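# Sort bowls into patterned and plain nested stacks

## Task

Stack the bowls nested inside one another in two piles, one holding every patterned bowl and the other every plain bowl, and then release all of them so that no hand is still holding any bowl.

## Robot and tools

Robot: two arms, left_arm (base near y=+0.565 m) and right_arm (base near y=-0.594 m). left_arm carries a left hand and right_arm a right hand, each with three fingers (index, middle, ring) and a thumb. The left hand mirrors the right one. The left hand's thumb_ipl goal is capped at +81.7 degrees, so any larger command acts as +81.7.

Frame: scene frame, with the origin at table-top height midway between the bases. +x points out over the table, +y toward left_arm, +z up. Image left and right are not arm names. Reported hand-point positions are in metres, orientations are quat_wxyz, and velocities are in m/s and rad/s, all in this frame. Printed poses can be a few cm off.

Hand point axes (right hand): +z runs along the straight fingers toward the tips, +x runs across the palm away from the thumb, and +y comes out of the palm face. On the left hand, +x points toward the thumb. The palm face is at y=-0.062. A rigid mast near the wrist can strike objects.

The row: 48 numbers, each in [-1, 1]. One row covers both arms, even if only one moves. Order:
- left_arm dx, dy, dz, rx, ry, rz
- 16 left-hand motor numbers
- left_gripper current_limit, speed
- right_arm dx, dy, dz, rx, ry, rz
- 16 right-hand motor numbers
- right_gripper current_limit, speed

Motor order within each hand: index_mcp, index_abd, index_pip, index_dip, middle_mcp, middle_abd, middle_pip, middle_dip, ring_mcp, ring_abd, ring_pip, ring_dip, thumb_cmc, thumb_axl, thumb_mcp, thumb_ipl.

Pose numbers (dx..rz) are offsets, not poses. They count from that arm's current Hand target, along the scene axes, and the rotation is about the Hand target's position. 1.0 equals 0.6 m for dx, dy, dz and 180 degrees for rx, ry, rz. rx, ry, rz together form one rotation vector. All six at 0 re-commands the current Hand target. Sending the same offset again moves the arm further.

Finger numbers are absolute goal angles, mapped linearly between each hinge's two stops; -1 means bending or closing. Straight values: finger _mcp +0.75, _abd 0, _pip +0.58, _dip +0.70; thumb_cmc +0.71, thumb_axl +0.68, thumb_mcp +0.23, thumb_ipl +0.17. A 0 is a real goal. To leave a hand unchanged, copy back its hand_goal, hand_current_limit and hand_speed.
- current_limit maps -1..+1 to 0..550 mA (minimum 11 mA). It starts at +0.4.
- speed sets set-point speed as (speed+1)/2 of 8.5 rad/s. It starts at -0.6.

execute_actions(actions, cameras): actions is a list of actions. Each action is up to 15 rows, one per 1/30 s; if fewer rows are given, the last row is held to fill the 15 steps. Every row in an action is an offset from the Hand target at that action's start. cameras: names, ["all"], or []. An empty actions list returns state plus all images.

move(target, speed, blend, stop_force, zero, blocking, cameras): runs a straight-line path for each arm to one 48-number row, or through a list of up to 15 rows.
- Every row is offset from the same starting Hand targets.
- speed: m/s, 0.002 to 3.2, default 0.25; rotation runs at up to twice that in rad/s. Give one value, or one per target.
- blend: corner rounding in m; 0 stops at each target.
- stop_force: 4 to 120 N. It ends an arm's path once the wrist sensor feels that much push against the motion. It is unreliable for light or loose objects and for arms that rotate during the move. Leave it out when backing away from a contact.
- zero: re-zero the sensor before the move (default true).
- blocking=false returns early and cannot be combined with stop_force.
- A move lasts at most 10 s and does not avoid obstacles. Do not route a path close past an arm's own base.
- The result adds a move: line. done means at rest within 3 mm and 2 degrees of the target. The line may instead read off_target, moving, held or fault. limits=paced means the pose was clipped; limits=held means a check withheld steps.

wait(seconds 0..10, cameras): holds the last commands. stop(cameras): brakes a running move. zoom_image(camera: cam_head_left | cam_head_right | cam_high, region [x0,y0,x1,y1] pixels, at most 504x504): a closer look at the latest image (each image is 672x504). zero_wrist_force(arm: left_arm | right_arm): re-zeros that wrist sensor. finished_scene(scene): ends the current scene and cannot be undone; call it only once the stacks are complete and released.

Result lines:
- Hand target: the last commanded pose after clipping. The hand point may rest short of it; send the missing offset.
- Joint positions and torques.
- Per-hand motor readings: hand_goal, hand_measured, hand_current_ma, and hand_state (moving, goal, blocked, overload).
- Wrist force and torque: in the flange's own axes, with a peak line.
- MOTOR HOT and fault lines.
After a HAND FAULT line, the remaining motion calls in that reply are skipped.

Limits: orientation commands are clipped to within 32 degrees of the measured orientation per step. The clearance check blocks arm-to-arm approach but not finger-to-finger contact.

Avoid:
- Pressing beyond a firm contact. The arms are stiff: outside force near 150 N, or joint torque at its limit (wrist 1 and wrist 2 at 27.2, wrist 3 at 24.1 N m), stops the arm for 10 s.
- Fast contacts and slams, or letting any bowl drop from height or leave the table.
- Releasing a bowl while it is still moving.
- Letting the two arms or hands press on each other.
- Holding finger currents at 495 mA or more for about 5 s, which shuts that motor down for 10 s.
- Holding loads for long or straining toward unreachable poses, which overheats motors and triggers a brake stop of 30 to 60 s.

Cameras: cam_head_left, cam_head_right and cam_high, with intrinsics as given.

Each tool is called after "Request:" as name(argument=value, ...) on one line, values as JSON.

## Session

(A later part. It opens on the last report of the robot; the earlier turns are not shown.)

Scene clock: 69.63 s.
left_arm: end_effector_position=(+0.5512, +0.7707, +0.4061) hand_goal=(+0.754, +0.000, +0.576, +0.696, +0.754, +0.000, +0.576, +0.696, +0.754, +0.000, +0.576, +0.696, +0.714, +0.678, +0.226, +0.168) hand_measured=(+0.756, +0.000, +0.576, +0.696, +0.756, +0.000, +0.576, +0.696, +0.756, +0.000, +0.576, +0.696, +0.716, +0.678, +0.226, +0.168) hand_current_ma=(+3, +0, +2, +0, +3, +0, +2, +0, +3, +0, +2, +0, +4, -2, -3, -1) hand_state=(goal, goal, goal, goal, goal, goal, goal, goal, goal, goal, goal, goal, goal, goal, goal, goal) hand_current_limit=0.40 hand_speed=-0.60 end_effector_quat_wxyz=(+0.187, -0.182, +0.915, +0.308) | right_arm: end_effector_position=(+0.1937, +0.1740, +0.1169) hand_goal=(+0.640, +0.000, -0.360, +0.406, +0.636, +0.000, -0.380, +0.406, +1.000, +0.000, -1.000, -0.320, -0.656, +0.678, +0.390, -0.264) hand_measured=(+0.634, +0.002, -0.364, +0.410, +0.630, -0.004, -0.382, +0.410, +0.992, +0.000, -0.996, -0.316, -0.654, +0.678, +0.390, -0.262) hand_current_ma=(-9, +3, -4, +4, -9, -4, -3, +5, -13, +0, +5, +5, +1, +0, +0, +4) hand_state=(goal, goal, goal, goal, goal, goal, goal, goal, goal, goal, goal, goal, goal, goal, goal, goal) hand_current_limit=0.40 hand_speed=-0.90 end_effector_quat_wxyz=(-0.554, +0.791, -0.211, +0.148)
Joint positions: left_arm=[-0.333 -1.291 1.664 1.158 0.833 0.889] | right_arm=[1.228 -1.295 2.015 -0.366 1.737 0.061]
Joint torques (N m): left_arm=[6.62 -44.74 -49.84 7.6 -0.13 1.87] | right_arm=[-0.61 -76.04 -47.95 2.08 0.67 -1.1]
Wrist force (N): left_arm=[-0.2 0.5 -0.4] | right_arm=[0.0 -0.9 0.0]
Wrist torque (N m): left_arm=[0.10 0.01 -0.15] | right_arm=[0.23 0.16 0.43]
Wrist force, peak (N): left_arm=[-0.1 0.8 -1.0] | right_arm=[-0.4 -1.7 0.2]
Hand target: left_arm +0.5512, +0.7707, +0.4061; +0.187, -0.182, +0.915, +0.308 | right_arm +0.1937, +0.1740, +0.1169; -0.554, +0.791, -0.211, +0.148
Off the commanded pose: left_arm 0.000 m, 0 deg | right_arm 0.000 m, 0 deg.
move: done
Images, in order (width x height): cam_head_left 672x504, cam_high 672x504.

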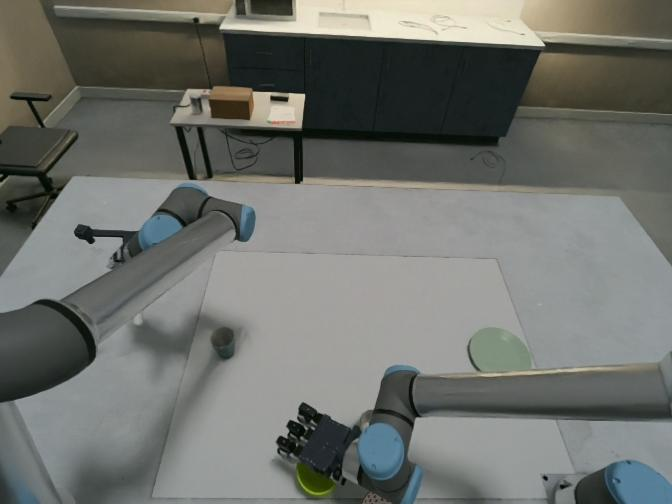

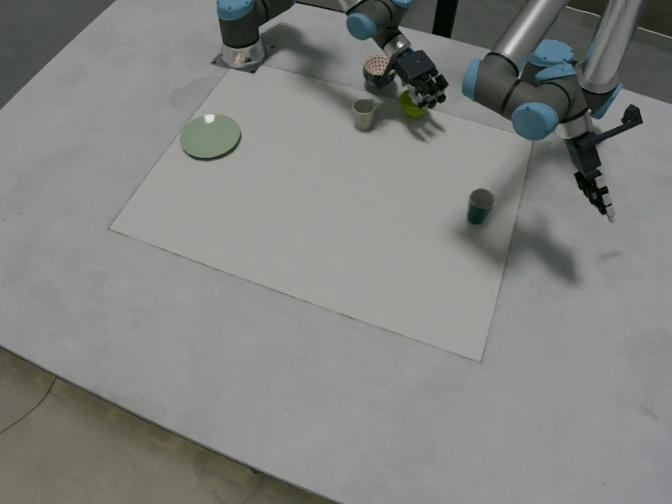

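Request:
move(target=[[0,0,0,0,0,0,0.754,0,0.576,0.696,0.754,0,0.576,0.696,0.754,0,0.576,0.696,0.714,0.678,0.226,0.168,0.4,-0.6,0,0,0.12,0,0,0,0.685,0,0.066,0.261,0.685,0,0.066,0.261,1.0,0,-1.0,-0.32,-0.657,0.678,0.506,-0.373,0.4,-0.6],[0,0,0,0,0,0,0.754,0,0.576,0.696,0.754,0,0.576,0.696,0.754,0,0.576,0.696,0.714,0.678,0.226,0.168,0.4,-0.6,-0.4562,-0.2483,0.12,0,0,0.16667,0.685,0,0.066,0.261,0.685,0,0.066,0.261,1.0,0,-1.0,-0.32,-0.657,0.678,0.506,-0.373,0.4,-0.6],[0,0,0,0,0,0,0.754,0,0.576,0.696,0.754,0,0.576,0.696,0.754,0,0.576,0.696,0.714,0.678,0.226,0.168,0.4,-0.6,-0.4562,-0.2483,0.005,0,0,0.16667,0.685,0,0.066,0.261,0.685,0,0.066,0.261,1.0,0,-1.0,-0.32,-0.657,0.678,0.506,-0.373,0.4,-0.6]], speed=0.35, blend=0.03, cameras=["cam_high","cam_head_left"])

Request:
zoom_image(camera="cam_high", region=[364, 10, 454, 120])

Request:
zoom_image(camera="cam_head_left", region=[270, 404, 390, 504])

Scene clock: 72.43 s.
left_arm: end_effector_position=(+0.5512, +0.7707, +0.4061) hand_goal=(+0.754, +0.000, +0.576, +0.696, +0.754, +0.000, +0.576, +0.696, +0.754, +0.000, +0.576, +0.696, +0.714, +0.678, +0.226, +0.168) hand_measured=(+0.756, +0.000, +0.576, +0.696, +0.756, +0.000, +0.576, +0.696, +0.756, +0.000, +0.576, +0.696, +0.716, +0.678, +0.226, +0.168) hand_current_ma=(+3, +0, +2, +0, +3, +0, +2, +0, +3, +0, +2, +0, +4, -2, -3, -1) hand_state=(goal, goal, goal, goal, goal, goal, goal, goal, goal, goal, goal, goal, goal, goal, goal, goal) hand_current_limit=0.40 hand_speed=-0.60 end_effector_quat_wxyz=(+0.187, -0.182, +0.915, +0.308) | right_arm: end_effector_position=(-0.0800, +0.0250, +0.1200) hand_goal=(+0.686, +0.000, +0.066, +0.262, +0.686, +0.000, +0.066, +0.262, +1.000, +0.000, -1.000, -0.320, -0.656, +0.678, +0.506, -0.372) hand_measured=(+0.668, +0.002, +0.060, +0.264, +0.668, -0.002, +0.062, +0.266, +0.992, +0.000, -0.996, -0.316, -0.654, +0.678, +0.500, -0.370) hand_current_ma=(-38, +3, -7, +3, -39, -3, -6, +4, -13, +0, +5, +5, +1, +0, -11, +3) hand_state=(goal, goal, goal, goal, goal, goal, goal, goal, goal, goal, goal, goal, goal, goal, goal, goal) hand_current_limit=0.40 hand_speed=-0.60 end_effector_quat_wxyz=(-0.574, +0.819, +0.001, +0.000)
Joint positions: left_arm=[-0.333 -1.291 1.664 1.158 0.833 0.889] | right_arm=[1.503 -1.515 2.28 -0.416 1.504 -0.025]
Joint torques (N m): left_arm=[7.12 -45.46 -49.41 7.57 -0.32 1.77] | right_arm=[11.67 -26.79 -20.89 -3.96 1.07 1.72]
Wrist force (N): left_arm=[-0.2 -0.1 -0.8] | right_arm=[0.2 -0.8 -0.6]
Wrist torque (N m): left_arm=[0.07 -0.01 -0.14] | right_arm=[0.30 0.12 0.46]
Wrist force, peak (N): left_arm=[-0.1 0.5 -1.2] | right_arm=[0.4 -3.5 1.3]
Hand target: left_arm +0.5512, +0.7707, +0.4061; +0.187, -0.182, +0.915, +0.308 | right_arm -0.0800, +0.0250, +0.1199; -0.574, +0.819, +0.001, +0.000
Off the commanded pose: left_arm 0.000 m, 0 deg | right_arm 0.000 m, 0 deg.
move: done
Images, in order (width x height): cam_head_left 672x504, cam_high 672x504.

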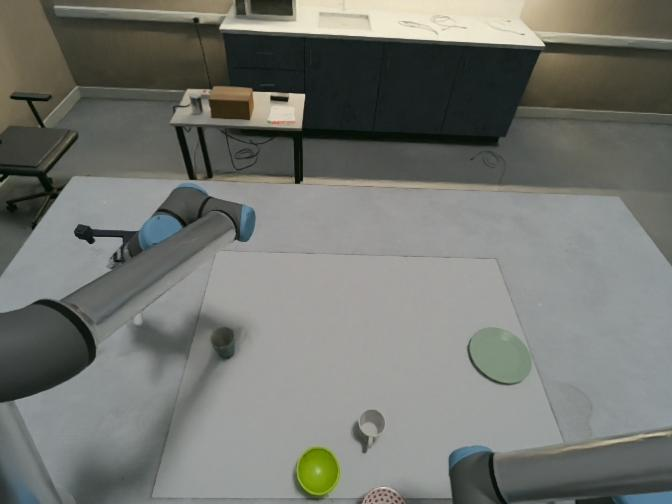

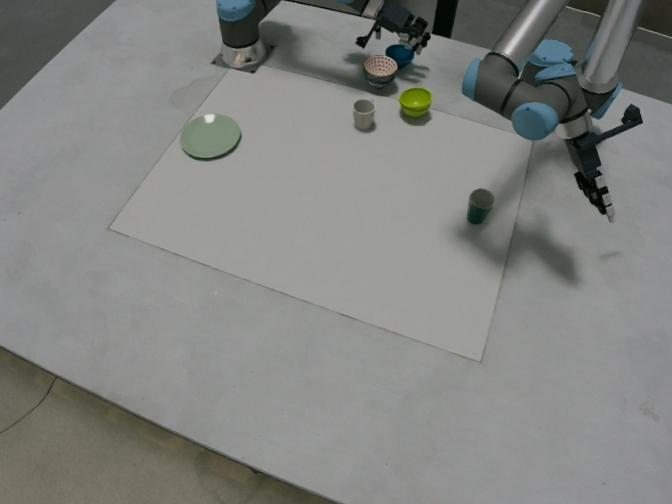

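Scaled by 4.582.

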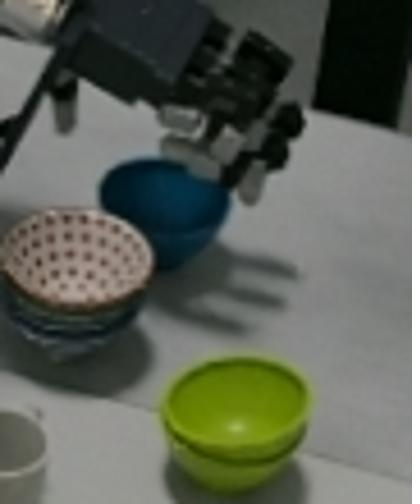

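Scaled by 4.200.

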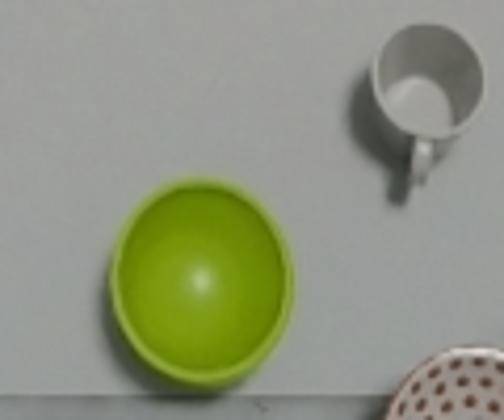

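Request:
move(target=[0,0,0,0,0,0,0.754,0,0.576,0.696,0.754,0,0.576,0.696,0.754,0,0.576,0.696,0.714,0.678,0.226,0.168,0.4,-0.6,0,0,-0.0933,0,0,0,0.685,0,0.066,0.261,0.685,0,0.066,0.261,1.0,0,-1.0,-0.32,-0.657,0.678,0.506,-0.373,0.4,-0.6], speed=0.12, stop_force=5)

Request:
execute_actions(actions=[[[0,0,0,0,0,0,0.754,0,0.576,0.696,0.754,0,0.576,0.696,0.754,0,0.576,0.696,0.714,0.678,0.226,0.168,0.4,-0.6,0,0,0,0,0,0,0.562,0,-0.518,0.406,0.562,0,-0.518,0.406,1.0,0,-1.0,-0.32,-0.657,0.678,0.169,-0.265,0.1,-0.8]],[[0,0,0,0,0,0,0.754,0,0.576,0.696,0.754,0,0.576,0.696,0.754,0,0.576,0.696,0.714,0.678,0.226,0.168,0.4,-0.6,0,0,0,0,0,0,0.562,0,-0.518,0.406,0.562,0,-0.518,0.406,1.0,0,-1.0,-0.32,-0.657,0.678,0.169,-0.265,0.2,-0.8]]], cameras=["cam_high","cam_head_left"])

Request:
zoom_image(camera="cam_high", region=[364, 10, 454, 120])

Scene clock: 74.47 s.
left_arm: end_effector_position=(+0.5512, +0.7707, +0.4061) hand_goal=(+0.754, +0.000, +0.576, +0.696, +0.754, +0.000, +0.576, +0.696, +0.754, +0.000, +0.576, +0.696, +0.714, +0.678, +0.226, +0.168) hand_measured=(+0.756, +0.000, +0.576, +0.696, +0.756, +0.000, +0.576, +0.696, +0.756, +0.000, +0.576, +0.696, +0.716, +0.678, +0.226, +0.168) hand_current_ma=(+3, +0, +2, +0, +3, +0, +2, +0, +3, +0, +2, +0, +4, -2, -3, -1) hand_state=(goal, goal, goal, goal, goal, goal, goal, goal, goal, goal, goal, goal, goal, goal, goal, goal) hand_current_limit=0.40 hand_speed=-0.60 end_effector_quat_wxyz=(+0.187, -0.182, +0.915, +0.308) | right_arm: end_effector_position=(-0.0800, +0.0250, +0.0639) hand_goal=(+0.686, +0.000, +0.066, +0.262, +0.686, +0.000, +0.066, +0.262, +1.000, +0.000, -1.000, -0.320, -0.656, +0.678, +0.506, -0.372) hand_measured=(+0.668, +0.002, +0.060, +0.264, +0.668, -0.002, +0.062, +0.266, +0.992, +0.000, -0.996, -0.316, -0.654, +0.678, +0.500, -0.370) hand_current_ma=(-38, +3, -7, +3, -39, -3, -6, +4, -13, +0, +5, +5, +1, +0, -11, +3) hand_state=(goal, goal, goal, goal, goal, goal, goal, goal, goal, goal, goal, goal, goal, goal, goal, goal) hand_current_limit=0.40 hand_speed=-0.60 end_effector_quat_wxyz=(-0.574, +0.819, +0.001, +0.000)
Joint positions: left_arm=[-0.333 -1.291 1.664 1.158 0.833 0.889] | right_arm=[1.503 -1.425 2.321 -0.547 1.504 -0.025]
Joint torques (N m): left_arm=[11.01 -45.51 -49.8 7.4 0 1.64] | right_arm=[10.97 -31.28 -16.68 -3.47 0.94 1.69]
Wrist force (N): left_arm=[0.0 -0.3 -0.5] | right_arm=[-0.1 -0.9 -0.7]
Wrist torque (N m): left_arm=[0.02 -0.02 -0.11] | right_arm=[0.27 0.13 0.43]
Wrist force, peak (N): left_arm=[-0.3 0.5 -1.2] | right_arm=[0.1 -2.1 -0.7]
Hand target: left_arm +0.5512, +0.7707, +0.4061; +0.187, -0.182, +0.915, +0.308 | right_arm -0.0800, +0.0250, +0.0639; -0.574, +0.819, +0.001, +0.000
Off the commanded pose: left_arm 0.000 m, 0 deg | right_arm 0.000 m, 0 deg.
move: done

Scene clock: 75.67 s.
left_arm: end_effector_position=(+0.5512, +0.7707, +0.4061) hand_goal=(+0.754, +0.000, +0.576, +0.696, +0.754, +0.000, +0.576, +0.696, +0.754, +0.000, +0.576, +0.696, +0.714, +0.678, +0.226, +0.168) hand_measured=(+0.756, +0.000, +0.576, +0.696, +0.756, +0.000, +0.576, +0.696, +0.756, +0.000, +0.576, +0.696, +0.716, +0.678, +0.226, +0.168) hand_current_ma=(+3, +0, +2, +0, +3, +0, +2, +0, +3, +0, +2, +0, +4, -2, -3, -1) hand_state=(goal, goal, goal, goal, goal, goal, goal, goal, goal, goal, goal, goal, goal, goal, goal, goal) hand_current_limit=0.40 hand_speed=-0.60 end_effector_quat_wxyz=(+0.187, -0.182, +0.915, +0.308) | right_arm: end_effector_position=(-0.0800, +0.0250, +0.0639) hand_goal=(+0.562, +0.000, -0.518, +0.406, +0.562, +0.000, -0.518, +0.406, +1.000, +0.000, -1.000, -0.320, -0.656, +0.678, +0.170, -0.264) hand_measured=(+0.608, +0.008, -0.406, +0.420, +0.616, -0.006, -0.392, +0.432, +0.992, +0.000, -0.996, -0.316, -0.640, +0.678, +0.324, -0.234) hand_current_ma=(+134, +11, +330, +29, +169, -7, +329, +61, -13, +0, +5, +5, +31, +0, +330, +105) hand_state=(blocked, goal, blocked, goal, blocked, goal, blocked, blocked, goal, goal, goal, goal, goal, goal, blocked, blocked) hand_current_limit=0.20 hand_speed=-0.80 end_effector_quat_wxyz=(-0.574, +0.819, +0.001, +0.000)
Joint positions: left_arm=[-0.333 -1.291 1.664 1.158 0.833 0.889] | right_arm=[1.503 -1.425 2.321 -0.547 1.504 -0.025]
Joint torques (N m): left_arm=[7.85 -44.2 -50.4 7.47 -0.72 1.86] | right_arm=[9.87 -31.29 -18.19 -1.75 1 1.7]
Wrist force (N): left_arm=[-0.1 0.3 -0.7] | right_arm=[0.1 -0.5 -0.5]
Wrist torque (N m): left_arm=[0.10 -0.01 -0.13] | right_arm=[0.27 0.10 0.44]
Wrist force, peak (N): left_arm=[0.4 0.1 -1.0] | right_arm=[0.0 -1.5 -0.5]
Hand target: left_arm +0.5512, +0.7707, +0.4061; +0.187, -0.182, +0.915, +0.308 | right_arm -0.0800, +0.0250, +0.0639; -0.574, +0.819, +0.001, +0.000
Off the commanded pose: left_arm 0.000 m, 0 deg | right_arm 0.000 m, 0 deg.
Step readings (end_effector_position of left_arm | right_arm):
0: (+0.5512, +0.7707, +0.4061) | (-0.0800, +0.0250, +0.0639)
1: (+0.5512, +0.7707, +0.4061) | (-0.0800, +0.0250, +0.0639)
2: (+0.5512, +0.7707, +0.4061) | (-0.0800, +0.0250, +0.0639)
4: (+0.5512, +0.7707, +0.4061) | (-0.0800, +0.0250, +0.0639)
8: (+0.5512, +0.7707, +0.4061) | (-0.0800, +0.0250, +0.0639)
15: (+0.5512, +0.7707, +0.4061) | (-0.0800, +0.0250, +0.0639)
16: (+0.5512, +0.7707, +0.4061) | (-0.0800, +0.0250, +0.0639)
17: (+0.5512, +0.7707, +0.4061) | (-0.0800, +0.0250, +0.0639)
19: (+0.5512, +0.7707, +0.4061) | (-0.0800, +0.0250, +0.0639)
23: (+0.5512, +0.7707, +0.4061) | (-0.0800, +0.0250, +0.0639)
30: (+0.5512, +0.7707, +0.4061) | (-0.0800, +0.0250, +0.0639)
Images, in order (width x height): cam_head_left 672x504, cam_high 672x504.

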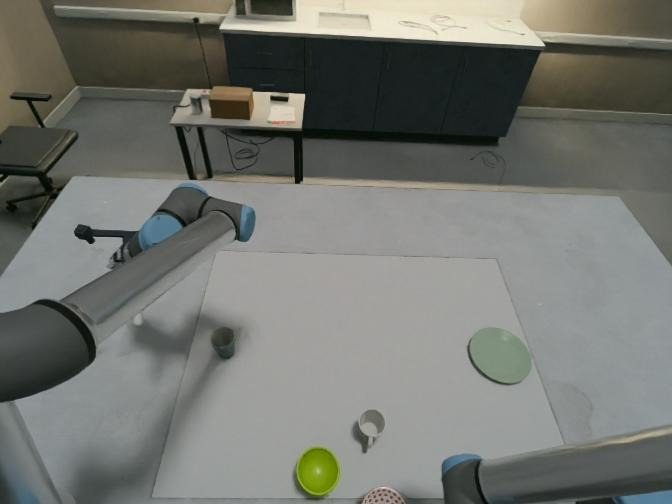

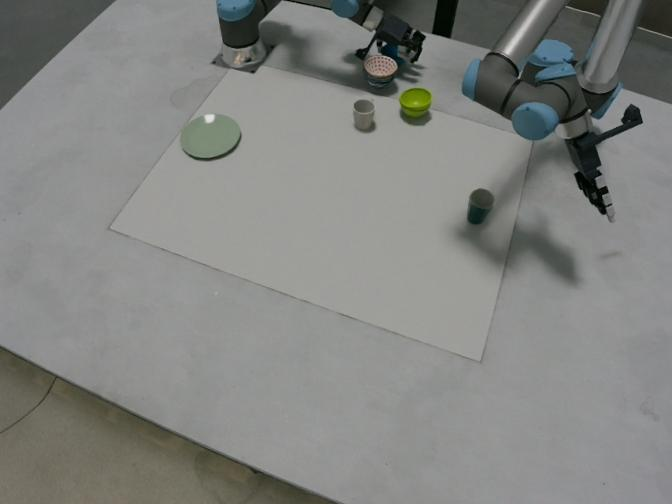

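Scaled by 4.582.

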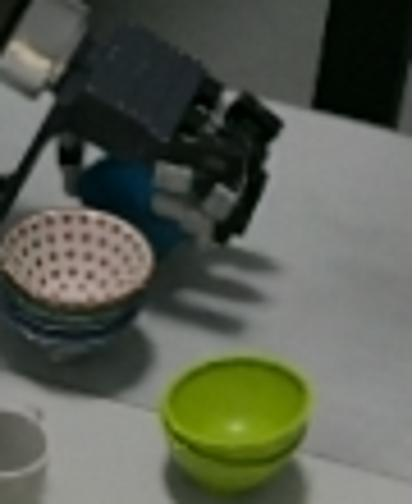

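Request:
move(target=[[0,0,0,0,0,0,0.754,0,0.576,0.696,0.754,0,0.576,0.696,0.754,0,0.576,0.696,0.714,0.678,0.226,0.168,0.4,-0.6,0,0,0.2435,0,0,0,0.562,0,-0.518,0.406,0.562,0,-0.518,0.406,1.0,0,-1.0,-0.32,-0.657,0.678,0.169,-0.265,0.2,-0.8],[0,0,0,0,0,0,0.754,0,0.576,0.696,0.754,0,0.576,0.696,0.754,0,0.576,0.696,0.714,0.678,0.226,0.168,0.4,-0.6,0.4508,0.245,0.2435,0,0,-0.16667,0.562,0,-0.518,0.406,0.562,0,-0.518,0.406,1.0,0,-1.0,-0.32,-0.657,0.678,0.169,-0.265,0.2,-0.8],[0,0,0,0,0,0,0.754,0,0.576,0.696,0.754,0,0.576,0.696,0.754,0,0.576,0.696,0.714,0.678,0.226,0.168,0.4,-0.6,0.4508,0.245,0.1185,0,0,-0.16667,0.562,0,-0.518,0.406,0.562,0,-0.518,0.406,1.0,0,-1.0,-0.32,-0.657,0.678,0.169,-0.265,0.2,-0.8]], speed=0.35, blend=0.02, cameras=["cam_high","cam_head_left"])

Request:
zoom_image(camera="cam_high", region=[386, 65, 446, 125])

Request:
zoom_image(camera="cam_head_left", region=[270, 404, 390, 504])

Scene clock: 78.43 s.
left_arm: end_effector_position=(+0.5512, +0.7707, +0.4061) hand_goal=(+0.754, +0.000, +0.576, +0.696, +0.754, +0.000, +0.576, +0.696, +0.754, +0.000, +0.576, +0.696, +0.714, +0.678, +0.226, +0.168) hand_measured=(+0.756, +0.000, +0.576, +0.696, +0.756, +0.000, +0.576, +0.696, +0.756, +0.000, +0.576, +0.696, +0.716, +0.678, +0.226, +0.168) hand_current_ma=(+3, +0, +2, +0, +3, +0, +2, +0, +3, +0, +2, +0, +4, -2, -3, -1) hand_state=(goal, goal, goal, goal, goal, goal, goal, goal, goal, goal, goal, goal, goal, goal, goal, goal) hand_current_limit=0.40 hand_speed=-0.60 end_effector_quat_wxyz=(+0.187, -0.182, +0.915, +0.308) | right_arm: end_effector_position=(+0.1904, +0.1720, +0.1352) hand_goal=(+0.562, +0.000, -0.518, +0.406, +0.562, +0.000, -0.518, +0.406, +1.000, +0.000, -1.000, -0.320, -0.656, +0.678, +0.170, -0.264) hand_measured=(+0.608, +0.008, -0.416, +0.422, +0.620, -0.006, -0.404, +0.432, +0.992, +0.000, -0.996, -0.316, -0.640, +0.678, +0.330, -0.234) hand_current_ma=(+137, +11, +330, +32, +182, -7, +330, +62, -13, +0, +5, +5, +31, +0, +330, +105) hand_state=(blocked, goal, blocked, goal, blocked, goal, blocked, blocked, goal, goal, goal, goal, goal, goal, blocked, blocked) hand_current_limit=0.20 hand_speed=-0.80 end_effector_quat_wxyz=(-0.554, +0.791, -0.211, +0.148)
Joint positions: left_arm=[-0.333 -1.291 1.664 1.158 0.833 0.889] | right_arm=[1.232 -1.319 2.006 -0.333 1.741 0.062]
Joint torques (N m): left_arm=[7.86 -45.28 -49.42 7.47 -0.46 1.98] | right_arm=[-6.37 -46.34 -23.44 -4.14 2.48 2.79]
Wrist force (N): left_arm=[-0.5 0.4 -0.8] | right_arm=[0.0 -0.6 0.2]
Wrist torque (N m): left_arm=[0.13 0.04 -0.18] | right_arm=[0.18 0.18 0.32]
Wrist force, peak (N): left_arm=[-0.5 -0.2 -1.4] | right_arm=[0.3 -3.4 1.4]
Hand target: left_arm +0.5512, +0.7707, +0.4061; +0.187, -0.182, +0.915, +0.308 | right_arm +0.1905, +0.1720, +0.1350; -0.554, +0.791, -0.211, +0.148
Off the commanded pose: left_arm 0.000 m, 0 deg | right_arm 0.000 m, 0 deg.
move: done
Images, in order (width x height): cam_head_left 672x504, cam_high 672x504.

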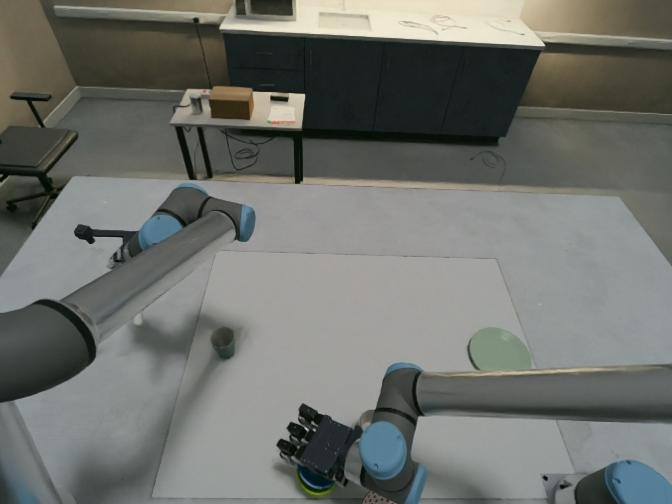

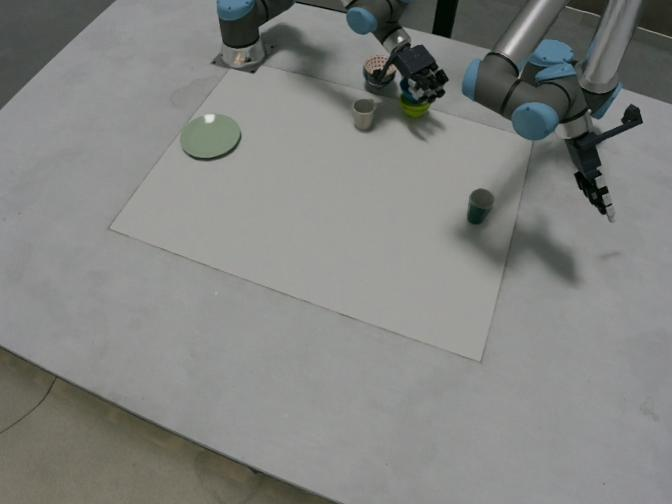

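Scaled by 8.400.

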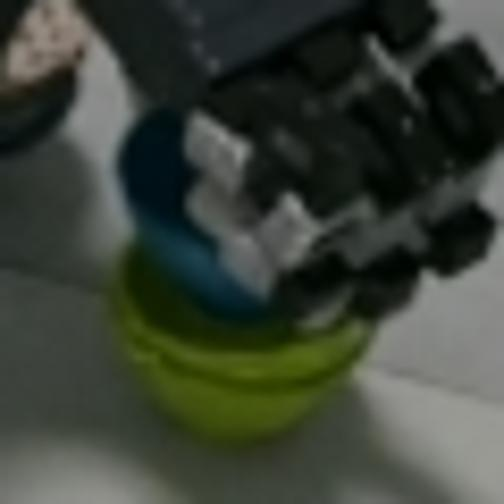

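Scaled by 4.200.

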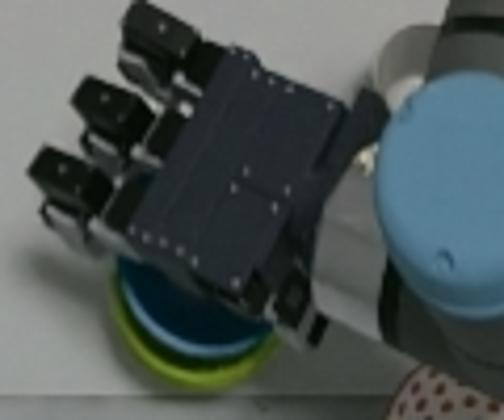

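Request:
move(target=[0,0,0,0,0,0,0.754,0,0.576,0.696,0.754,0,0.576,0.696,0.754,0,0.576,0.696,0.714,0.678,0.226,0.168,0.4,-0.6,-0.0017,0.0075,-0.035,0,0,0,0.562,0,-0.518,0.406,0.562,0,-0.518,0.406,1.0,0,-1.0,-0.32,-0.657,0.678,0.169,-0.265,0.2,-0.8], speed=0.15, cameras=["cam_high","cam_head_left"])

Request:
zoom_image(camera="cam_high", region=[386, 65, 446, 125])

Request:
zoom_image(camera="cam_head_left", region=[270, 404, 390, 504])

Scene clock: 79.87 s.
left_arm: end_effector_position=(+0.5512, +0.7707, +0.4061) hand_goal=(+0.754, +0.000, +0.576, +0.696, +0.754, +0.000, +0.576, +0.696, +0.754, +0.000, +0.576, +0.696, +0.714, +0.678, +0.226, +0.168) hand_measured=(+0.756, +0.000, +0.576, +0.696, +0.756, +0.000, +0.576, +0.696, +0.756, +0.000, +0.576, +0.696, +0.716, +0.678, +0.226, +0.168) hand_current_ma=(+3, +0, +2, +0, +3, +0, +2, +0, +3, +0, +2, +0, +4, -2, -3, -1) hand_state=(goal, goal, goal, goal, goal, goal, goal, goal, goal, goal, goal, goal, goal, goal, goal, goal) hand_current_limit=0.40 hand_speed=-0.60 end_effector_quat_wxyz=(+0.187, -0.182, +0.915, +0.308) | right_arm: end_effector_position=(+0.1895, +0.1765, +0.1142) hand_goal=(+0.562, +0.000, -0.518, +0.406, +0.562, +0.000, -0.518, +0.406, +1.000, +0.000, -1.000, -0.320, -0.656, +0.678, +0.170, -0.264) hand_measured=(+0.616, +0.008, -0.428, +0.422, +0.620, -0.006, -0.406, +0.432, +0.992, +0.000, -0.996, -0.316, -0.640, +0.678, +0.330, -0.234) hand_current_ma=(+171, +11, +299, +32, +186, -7, +330, +63, -13, +0, +5, +5, +31, +0, +330, +105) hand_state=(blocked, goal, blocked, goal, blocked, goal, blocked, blocked, goal, goal, goal, goal, goal, goal, blocked, blocked) hand_current_limit=0.20 hand_speed=-0.80 end_effector_quat_wxyz=(-0.554, +0.791, -0.211, +0.148)
Joint positions: left_arm=[-0.333 -1.291 1.664 1.158 0.833 0.889] | right_arm=[1.237 -1.288 2.012 -0.37 1.746 0.064]
Joint torques (N m): left_arm=[9.48 -46.29 -49.59 7.55 -0.67 1.87] | right_arm=[11.39 -51.28 -22.21 -3.3 2.69 2.91]
Wrist force (N): left_arm=[-0.2 -0.4 -1.0] | right_arm=[-0.1 -1.6 0.1]
Wrist torque (N m): left_arm=[0.03 -0.01 -0.12] | right_arm=[0.23 0.18 0.33]
Wrist force, peak (N): left_arm=[-0.8 0.7 -1.1] | right_arm=[-0.5 -3.3 0.5]
Hand target: left_arm +0.5512, +0.7707, +0.4061; +0.187, -0.182, +0.915, +0.308 | right_arm +0.1894, +0.1765, +0.1140; -0.554, +0.791, -0.211, +0.148
Off the commanded pose: left_arm 0.000 m, 0 deg | right_arm 0.000 m, 0 deg.
move: done
Images, in order (width x height): cam_head_left 672x504, cam_high 672x504.

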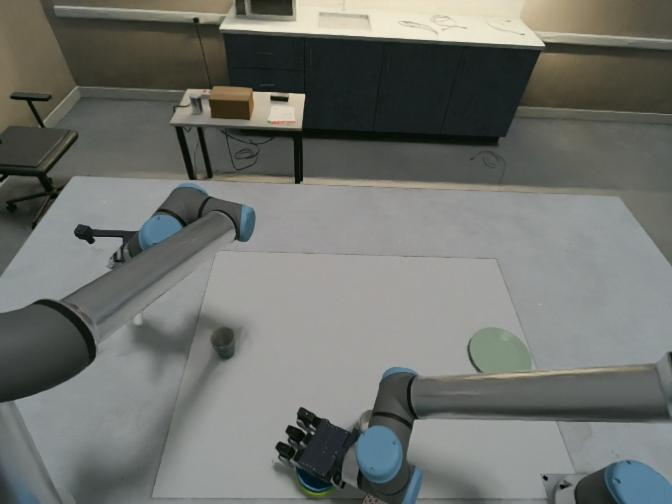

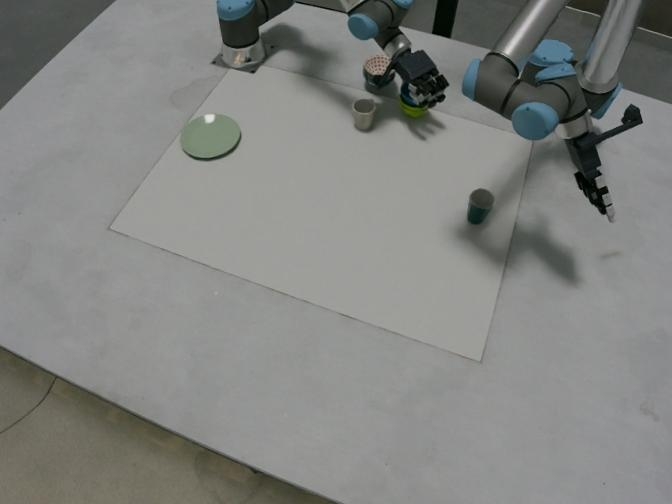

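Scaled by 8.400.

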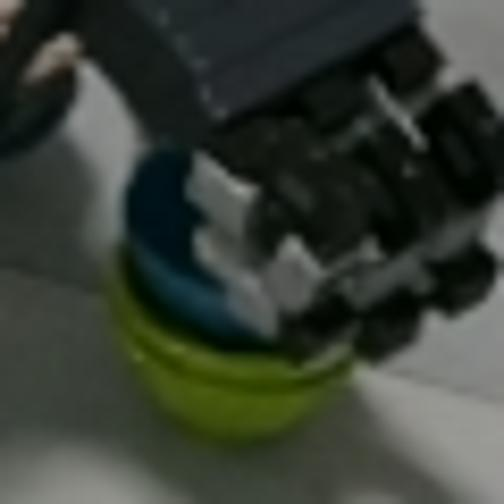

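Scaled by 4.200.

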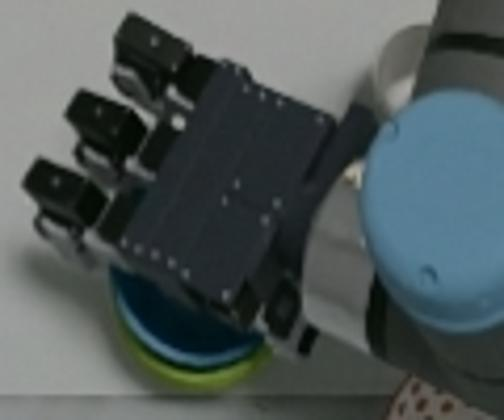

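Request:
move(target=[0,0,0,0,0,0,0.754,0,0.576,0.696,0.754,0,0.576,0.696,0.754,0,0.576,0.696,0.714,0.678,0.226,0.168,0.4,-0.6,-0.005,0,-0.055,0,0,0,0.562,0,-0.518,0.406,0.562,0,-0.518,0.406,1.0,0,-1.0,-0.32,-0.657,0.678,0.169,-0.265,0.2,-0.8], speed=0.05, stop_force=4, cameras=["cam_high","cam_head_left"])

Request:
zoom_image(camera="cam_high", region=[386, 65, 446, 125])

Request:
zoom_image(camera="cam_head_left", region=[270, 404, 390, 504])

Scene clock: 81.57 s.
left_arm: end_effector_position=(+0.5512, +0.7707, +0.4061) hand_goal=(+0.754, +0.000, +0.576, +0.696, +0.754, +0.000, +0.576, +0.696, +0.754, +0.000, +0.576, +0.696, +0.714, +0.678, +0.226, +0.168) hand_measured=(+0.756, +0.000, +0.576, +0.696, +0.756, +0.000, +0.576, +0.696, +0.756, +0.000, +0.576, +0.696, +0.716, +0.678, +0.226, +0.168) hand_current_ma=(+3, +0, +2, +0, +3, +0, +2, +0, +3, +0, +2, +0, +4, -2, -3, -1) hand_state=(goal, goal, goal, goal, goal, goal, goal, goal, goal, goal, goal, goal, goal, goal, goal, goal) hand_current_limit=0.40 hand_speed=-0.60 end_effector_quat_wxyz=(+0.187, -0.182, +0.915, +0.308) | right_arm: end_effector_position=(+0.1891, +0.1765, +0.1101) hand_goal=(+0.562, +0.000, -0.518, +0.406, +0.562, +0.000, -0.518, +0.406, +1.000, +0.000, -1.000, -0.320, -0.656, +0.678, +0.170, -0.264) hand_measured=(+0.622, +0.006, -0.452, +0.420, +0.628, -0.006, -0.434, +0.432, +0.992, +0.000, -0.996, -0.316, -0.646, +0.678, +0.344, -0.234) hand_current_ma=(+188, +7, +200, +29, +218, -7, +278, +63, -13, +0, +5, +5, +17, +0, +330, +105) hand_state=(blocked, goal, blocked, goal, blocked, goal, blocked, blocked, goal, goal, goal, goal, goal, goal, blocked, blocked) hand_current_limit=0.20 hand_speed=-0.80 end_effector_quat_wxyz=(-0.554, +0.791, -0.211, +0.148)
Joint positions: left_arm=[-0.333 -1.291 1.664 1.158 0.833 0.889] | right_arm=[1.237 -1.283 2.015 -0.377 1.746 0.064]
Joint torques (N m): left_arm=[6.53 -45.68 -50.1 7.32 -0.42 1.81] | right_arm=[-6.94 -76.24 -47.44 1.73 -1.63 -0.27]
Wrist force (N): left_arm=[-0.5 -0.1 -0.9] | right_arm=[0.0 -0.3 0.0]
Wrist torque (N m): left_arm=[0.06 0.03 -0.17] | right_arm=[0.25 0.18 0.31]
Wrist force, peak (N): left_arm=[0.5 0.7 -1.0] | right_arm=[0.7 -9.7 -2.9]
Hand target: left_arm +0.5512, +0.7707, +0.4061; +0.187, -0.182, +0.915, +0.308 | right_arm +0.1891, +0.1765, +0.1101; -0.554, +0.791, -0.211, +0.148 (not the last commanded pose)
Off the commanded pose: left_arm 0.000 m, 0 deg | right_arm 0.029 m, 0 deg.
move: contact (right_arm)
Images, in order (width x height): cam_head_left 672x504, cam_high 672x504.

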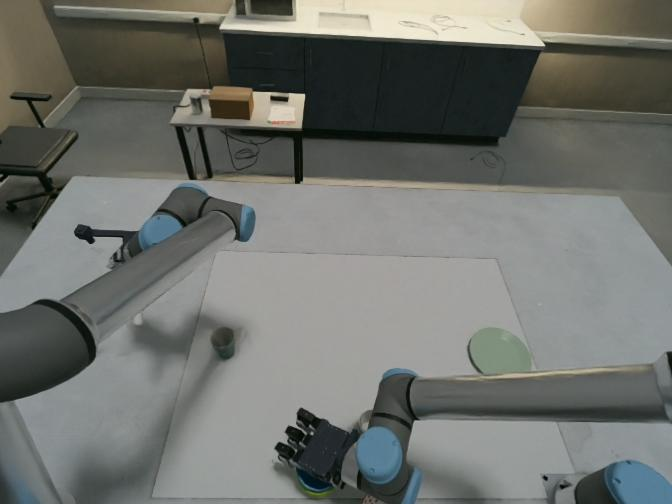

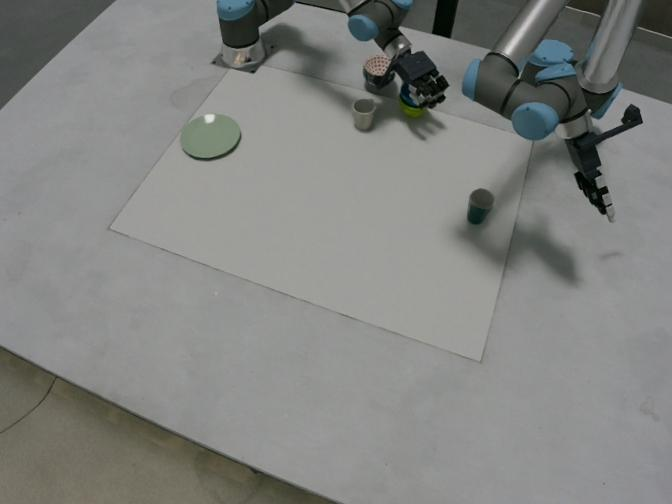

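Scaled by 8.400.

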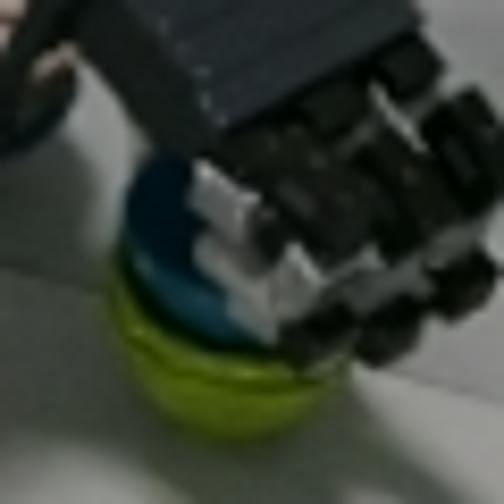

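Scaled by 4.200.

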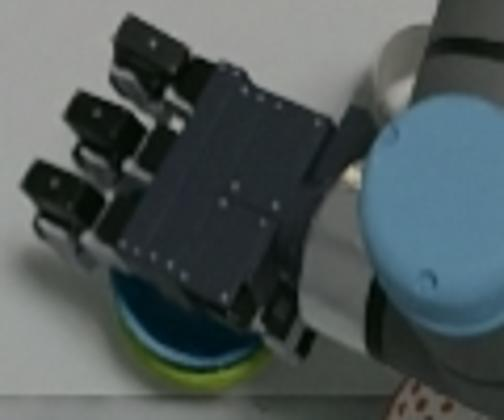

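Request:
move(target=[[0,0,0,0,0,0,0.754,0,0.576,0.696,0.754,0,0.576,0.696,0.754,0,0.576,0.696,0.714,0.678,0.226,0.168,0.4,-0.6,0,0,0.001,0,0,0,0.632,0,-0.37,0.406,0.637,0,-0.355,0.406,1.0,0,-1.0,-0.32,-0.657,0.678,0.387,-0.265,0.4,-0.93],[0,0,0,0,0,0,0.754,0,0.576,0.696,0.754,0,0.576,0.696,0.754,0,0.576,0.696,0.714,0.678,0.226,0.168,0.4,-0.6,0,0,0.04,0,0,0,0.632,0,-0.37,0.406,0.637,0,-0.355,0.406,1.0,0,-1.0,-0.32,-0.657,0.678,0.387,-0.265,0.4,-0.9]], speed=0.1, cameras=["cam_high","cam_head_left"])

Request:
zoom_image(camera="cam_high", region=[386, 65, 446, 125])

Request:
zoom_image(camera="cam_head_left", region=[270, 404, 390, 504])

Scene clock: 84.33 s.
left_arm: end_effector_position=(+0.5512, +0.7707, +0.4061) hand_goal=(+0.754, +0.000, +0.576, +0.696, +0.754, +0.000, +0.576, +0.696, +0.754, +0.000, +0.576, +0.696, +0.714, +0.678, +0.226, +0.168) hand_measured=(+0.756, +0.000, +0.576, +0.696, +0.756, +0.000, +0.576, +0.696, +0.756, +0.000, +0.576, +0.696, +0.716, +0.678, +0.226, +0.168) hand_current_ma=(+3, +0, +2, +0, +3, +0, +2, +0, +3, +0, +2, +0, +4, -2, -3, -1) hand_state=(goal, goal, goal, goal, goal, goal, goal, goal, goal, goal, goal, goal, goal, goal, goal, goal) hand_current_limit=0.40 hand_speed=-0.60 end_effector_quat_wxyz=(+0.187, -0.182, +0.915, +0.308) | right_arm: end_effector_position=(+0.1891, +0.1765, +0.1341) hand_goal=(+0.632, +0.000, -0.370, +0.406, +0.638, +0.000, -0.354, +0.406, +1.000, +0.000, -1.000, -0.320, -0.656, +0.678, +0.388, -0.264) hand_measured=(+0.626, +0.004, -0.374, +0.410, +0.632, -0.004, -0.356, +0.410, +0.992, +0.000, -0.996, -0.316, -0.652, +0.678, +0.384, -0.262) hand_current_ma=(-8, +3, -4, +4, -9, -3, -3, +5, -13, +0, +5, +5, +5, +0, -7, +3) hand_state=(goal, goal, goal, goal, goal, goal, goal, goal, goal, goal, goal, goal, goal, goal, goal, goal) hand_current_limit=0.40 hand_speed=-0.90 end_effector_quat_wxyz=(-0.554, +0.791, -0.211, +0.148)
Joint positions: left_arm=[-0.333 -1.291 1.664 1.158 0.833 0.889] | right_arm=[1.237 -1.312 1.998 -0.333 1.746 0.064]
Joint torques (N m): left_arm=[7.19 -45.51 -50.11 7.47 -0.29 1.9] | right_arm=[-2.76 -74.45 -48.28 2.08 -1.21 0.68]
Wrist force (N): left_arm=[-0.2 0.6 -0.6] | right_arm=[0.0 -1.3 -0.2]
Wrist torque (N m): left_arm=[0.13 0.01 -0.16] | right_arm=[0.18 0.18 0.30]
Wrist force, peak (N): left_arm=[-0.2 0.0 -1.6] | right_arm=[-0.4 -1.7 0.1]
Hand target: left_arm +0.5512, +0.7707, +0.4061; +0.187, -0.182, +0.915, +0.308 | right_arm +0.1891, +0.1765, +0.1341; -0.554, +0.791, -0.211, +0.148
Off the commanded pose: left_arm 0.000 m, 0 deg | right_arm 0.000 m, 0 deg.
move: done
Images, in order (width x height): cam_head_left 672x504, cam_high 672x504.

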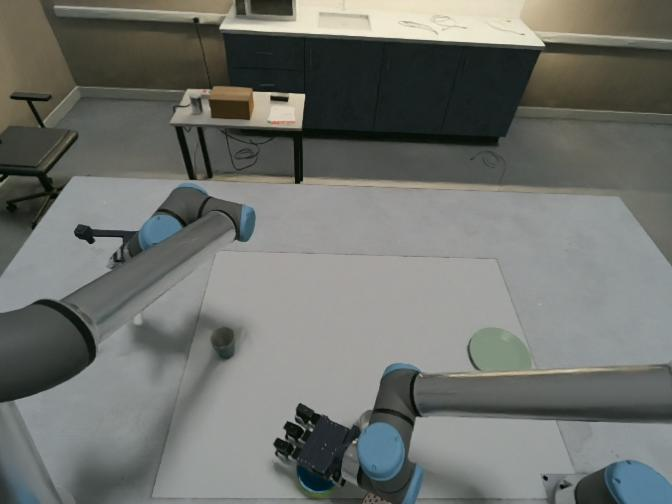

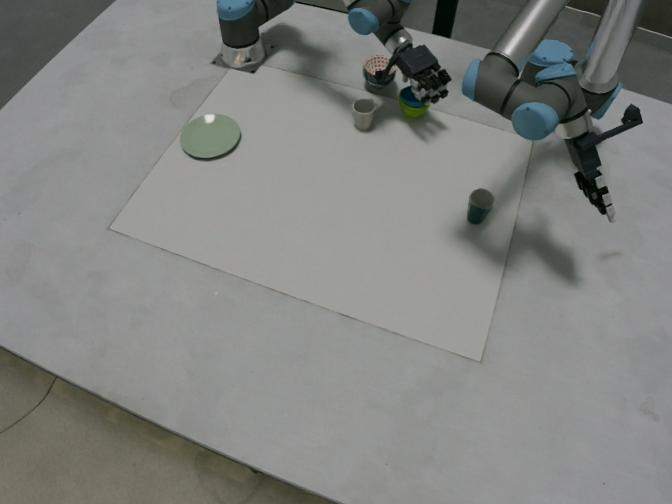

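Scaled by 8.400.

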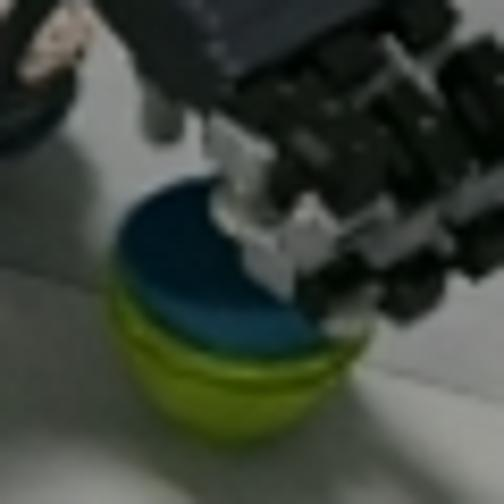

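Scaled by 4.200.

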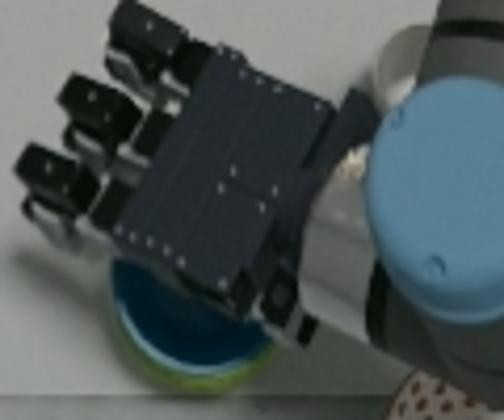

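Nested. Retreat.

Request:
move(target=[[0,0,0,0,0,0,0.754,0,0.576,0.696,0.754,0,0.576,0.696,0.754,0,0.576,0.696,0.714,0.678,0.226,0.168,0.4,-0.6,0,0,0.15,0,0,0,0.685,0,0.066,0.261,0.685,0,0.066,0.261,1.0,0,-1.0,-0.32,-0.657,0.678,0.506,-0.373,0.4,-0.6],[0,0,0,0,0,0,0.754,0,0.576,0.696,0.754,0,0.576,0.696,0.754,0,0.576,0.696,0.714,0.678,0.226,0.168,0.4,-0.6,0.1,-0.25,0.25,0,0,0,0.685,0,0.066,0.261,0.685,0,0.066,0.261,1.0,0,-1.0,-0.32,-0.657,0.678,0.506,-0.373,0.4,-0.6]], speed=0.3, blend=0.04, cameras=["cam_high","cam_head_left"])

Request:
zoom_image(camera="cam_high", region=[356, 35, 446, 125])

Request:
zoom_image(camera="cam_head_left", region=[270, 404, 420, 504])

Scene clock: 86.23 s.
left_arm: end_effector_position=(+0.5512, +0.7707, +0.4061) hand_goal=(+0.754, +0.000, +0.576, +0.696, +0.754, +0.000, +0.576, +0.696, +0.754, +0.000, +0.576, +0.696, +0.714, +0.678, +0.226, +0.168) hand_measured=(+0.756, +0.000, +0.576, +0.696, +0.756, +0.000, +0.576, +0.696, +0.756, +0.000, +0.576, +0.696, +0.716, +0.678, +0.226, +0.168) hand_current_ma=(+3, +0, +2, +0, +3, +0, +2, +0, +3, +0, +2, +0, +4, -2, -3, -1) hand_state=(goal, goal, goal, goal, goal, goal, goal, goal, goal, goal, goal, goal, goal, goal, goal, goal) hand_current_limit=0.40 hand_speed=-0.60 end_effector_quat_wxyz=(+0.187, -0.182, +0.915, +0.308) | right_arm: end_effector_position=(+0.2490, +0.0266, +0.2840) hand_goal=(+0.686, +0.000, +0.066, +0.262, +0.686, +0.000, +0.066, +0.262, +1.000, +0.000, -1.000, -0.320, -0.656, +0.678, +0.506, -0.372) hand_measured=(+0.666, +0.002, +0.060, +0.264, +0.666, -0.002, +0.062, +0.266, +0.992, +0.000, -0.996, -0.316, -0.654, +0.678, +0.500, -0.370) hand_current_ma=(-44, +3, -8, +3, -45, -3, -6, +4, -13, +0, +5, +5, +3, +0, -12, +3) hand_state=(goal, goal, goal, goal, goal, goal, goal, goal, goal, goal, goal, goal, goal, goal, goal, goal) hand_current_limit=0.40 hand_speed=-0.60 end_effector_quat_wxyz=(-0.554, +0.791, -0.211, +0.148)
Joint positions: left_arm=[-0.333 -1.291 1.664 1.158 0.833 0.889] | right_arm=[0.986 -1.698 2.108 -0.061 1.511 -0.022]
Joint torques (N m): left_arm=[7.06 -45.64 -50.3 7.28 -0.51 2.03] | right_arm=[-3.59 -44.02 -29.72 1.84 -2.89 -2.08]
Wrist force (N): left_arm=[-0.3 0.5 -0.4] | right_arm=[-0.1 -1.4 -0.3]
Wrist torque (N m): left_arm=[0.10 0.02 -0.15] | right_arm=[0.17 0.13 0.43]
Wrist force, peak (N): left_arm=[-0.5 0.2 -1.2] | right_arm=[-1.2 -3.1 0.1]
Hand target: left_arm +0.5512, +0.7707, +0.4061; +0.187, -0.182, +0.915, +0.308 | right_arm +0.2491, +0.0265, +0.2841; -0.554, +0.791, -0.211, +0.148
Off the commanded pose: left_arm 0.000 m, 0 deg | right_arm 0.000 m, 0 deg.
move: done
Images, in order (width x height): cam_head_left 672x504, cam_high 672x504.

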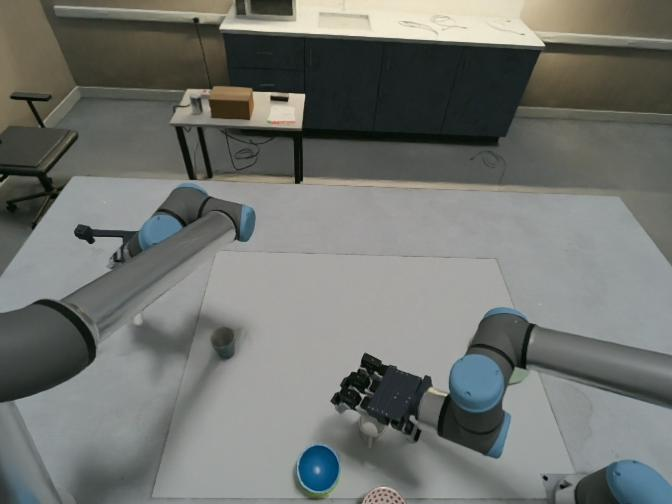

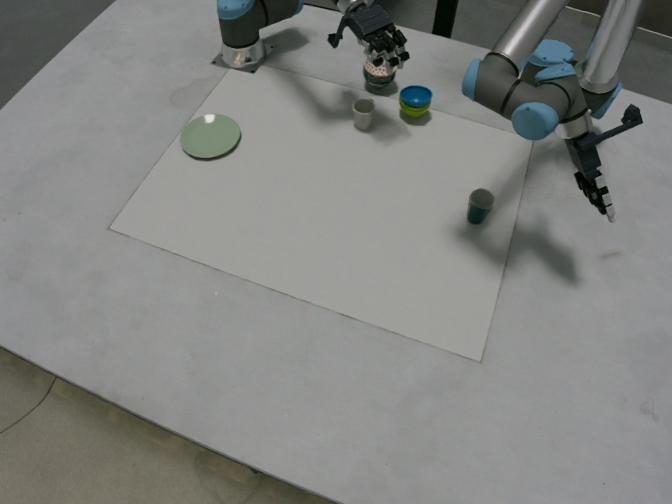

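Scaled by 5.600.

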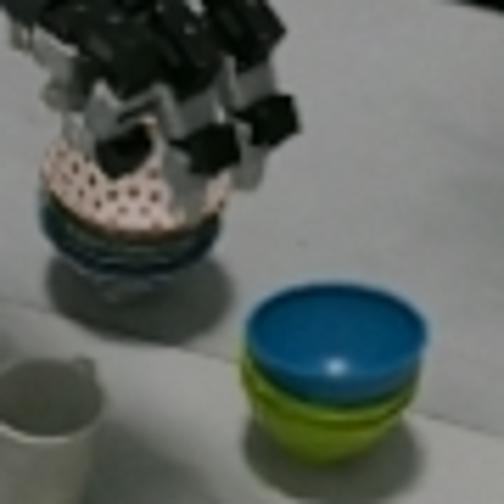

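Scaled by 3.360.

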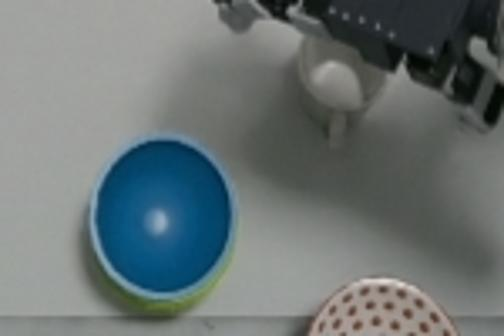

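Request:
zoom_image(camera="cam_high", region=[394, 80, 438, 124])

Request:
zoom_image(camera="cam_head_left", region=[286, 436, 346, 504])

Scaled by 11.455.

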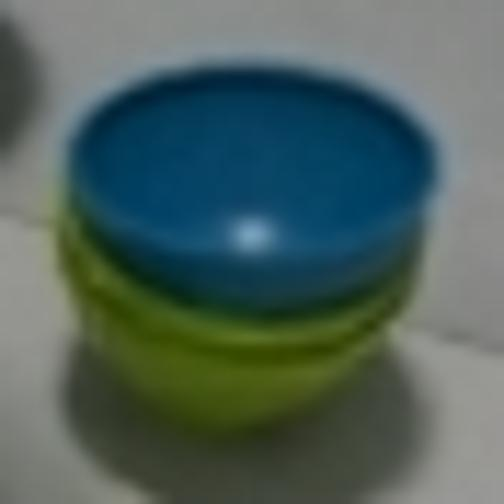

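Scaled by 7.412.

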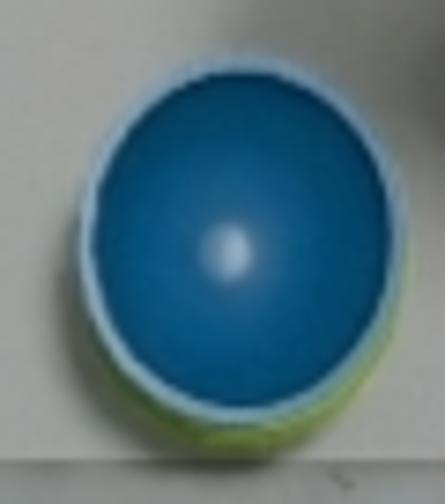

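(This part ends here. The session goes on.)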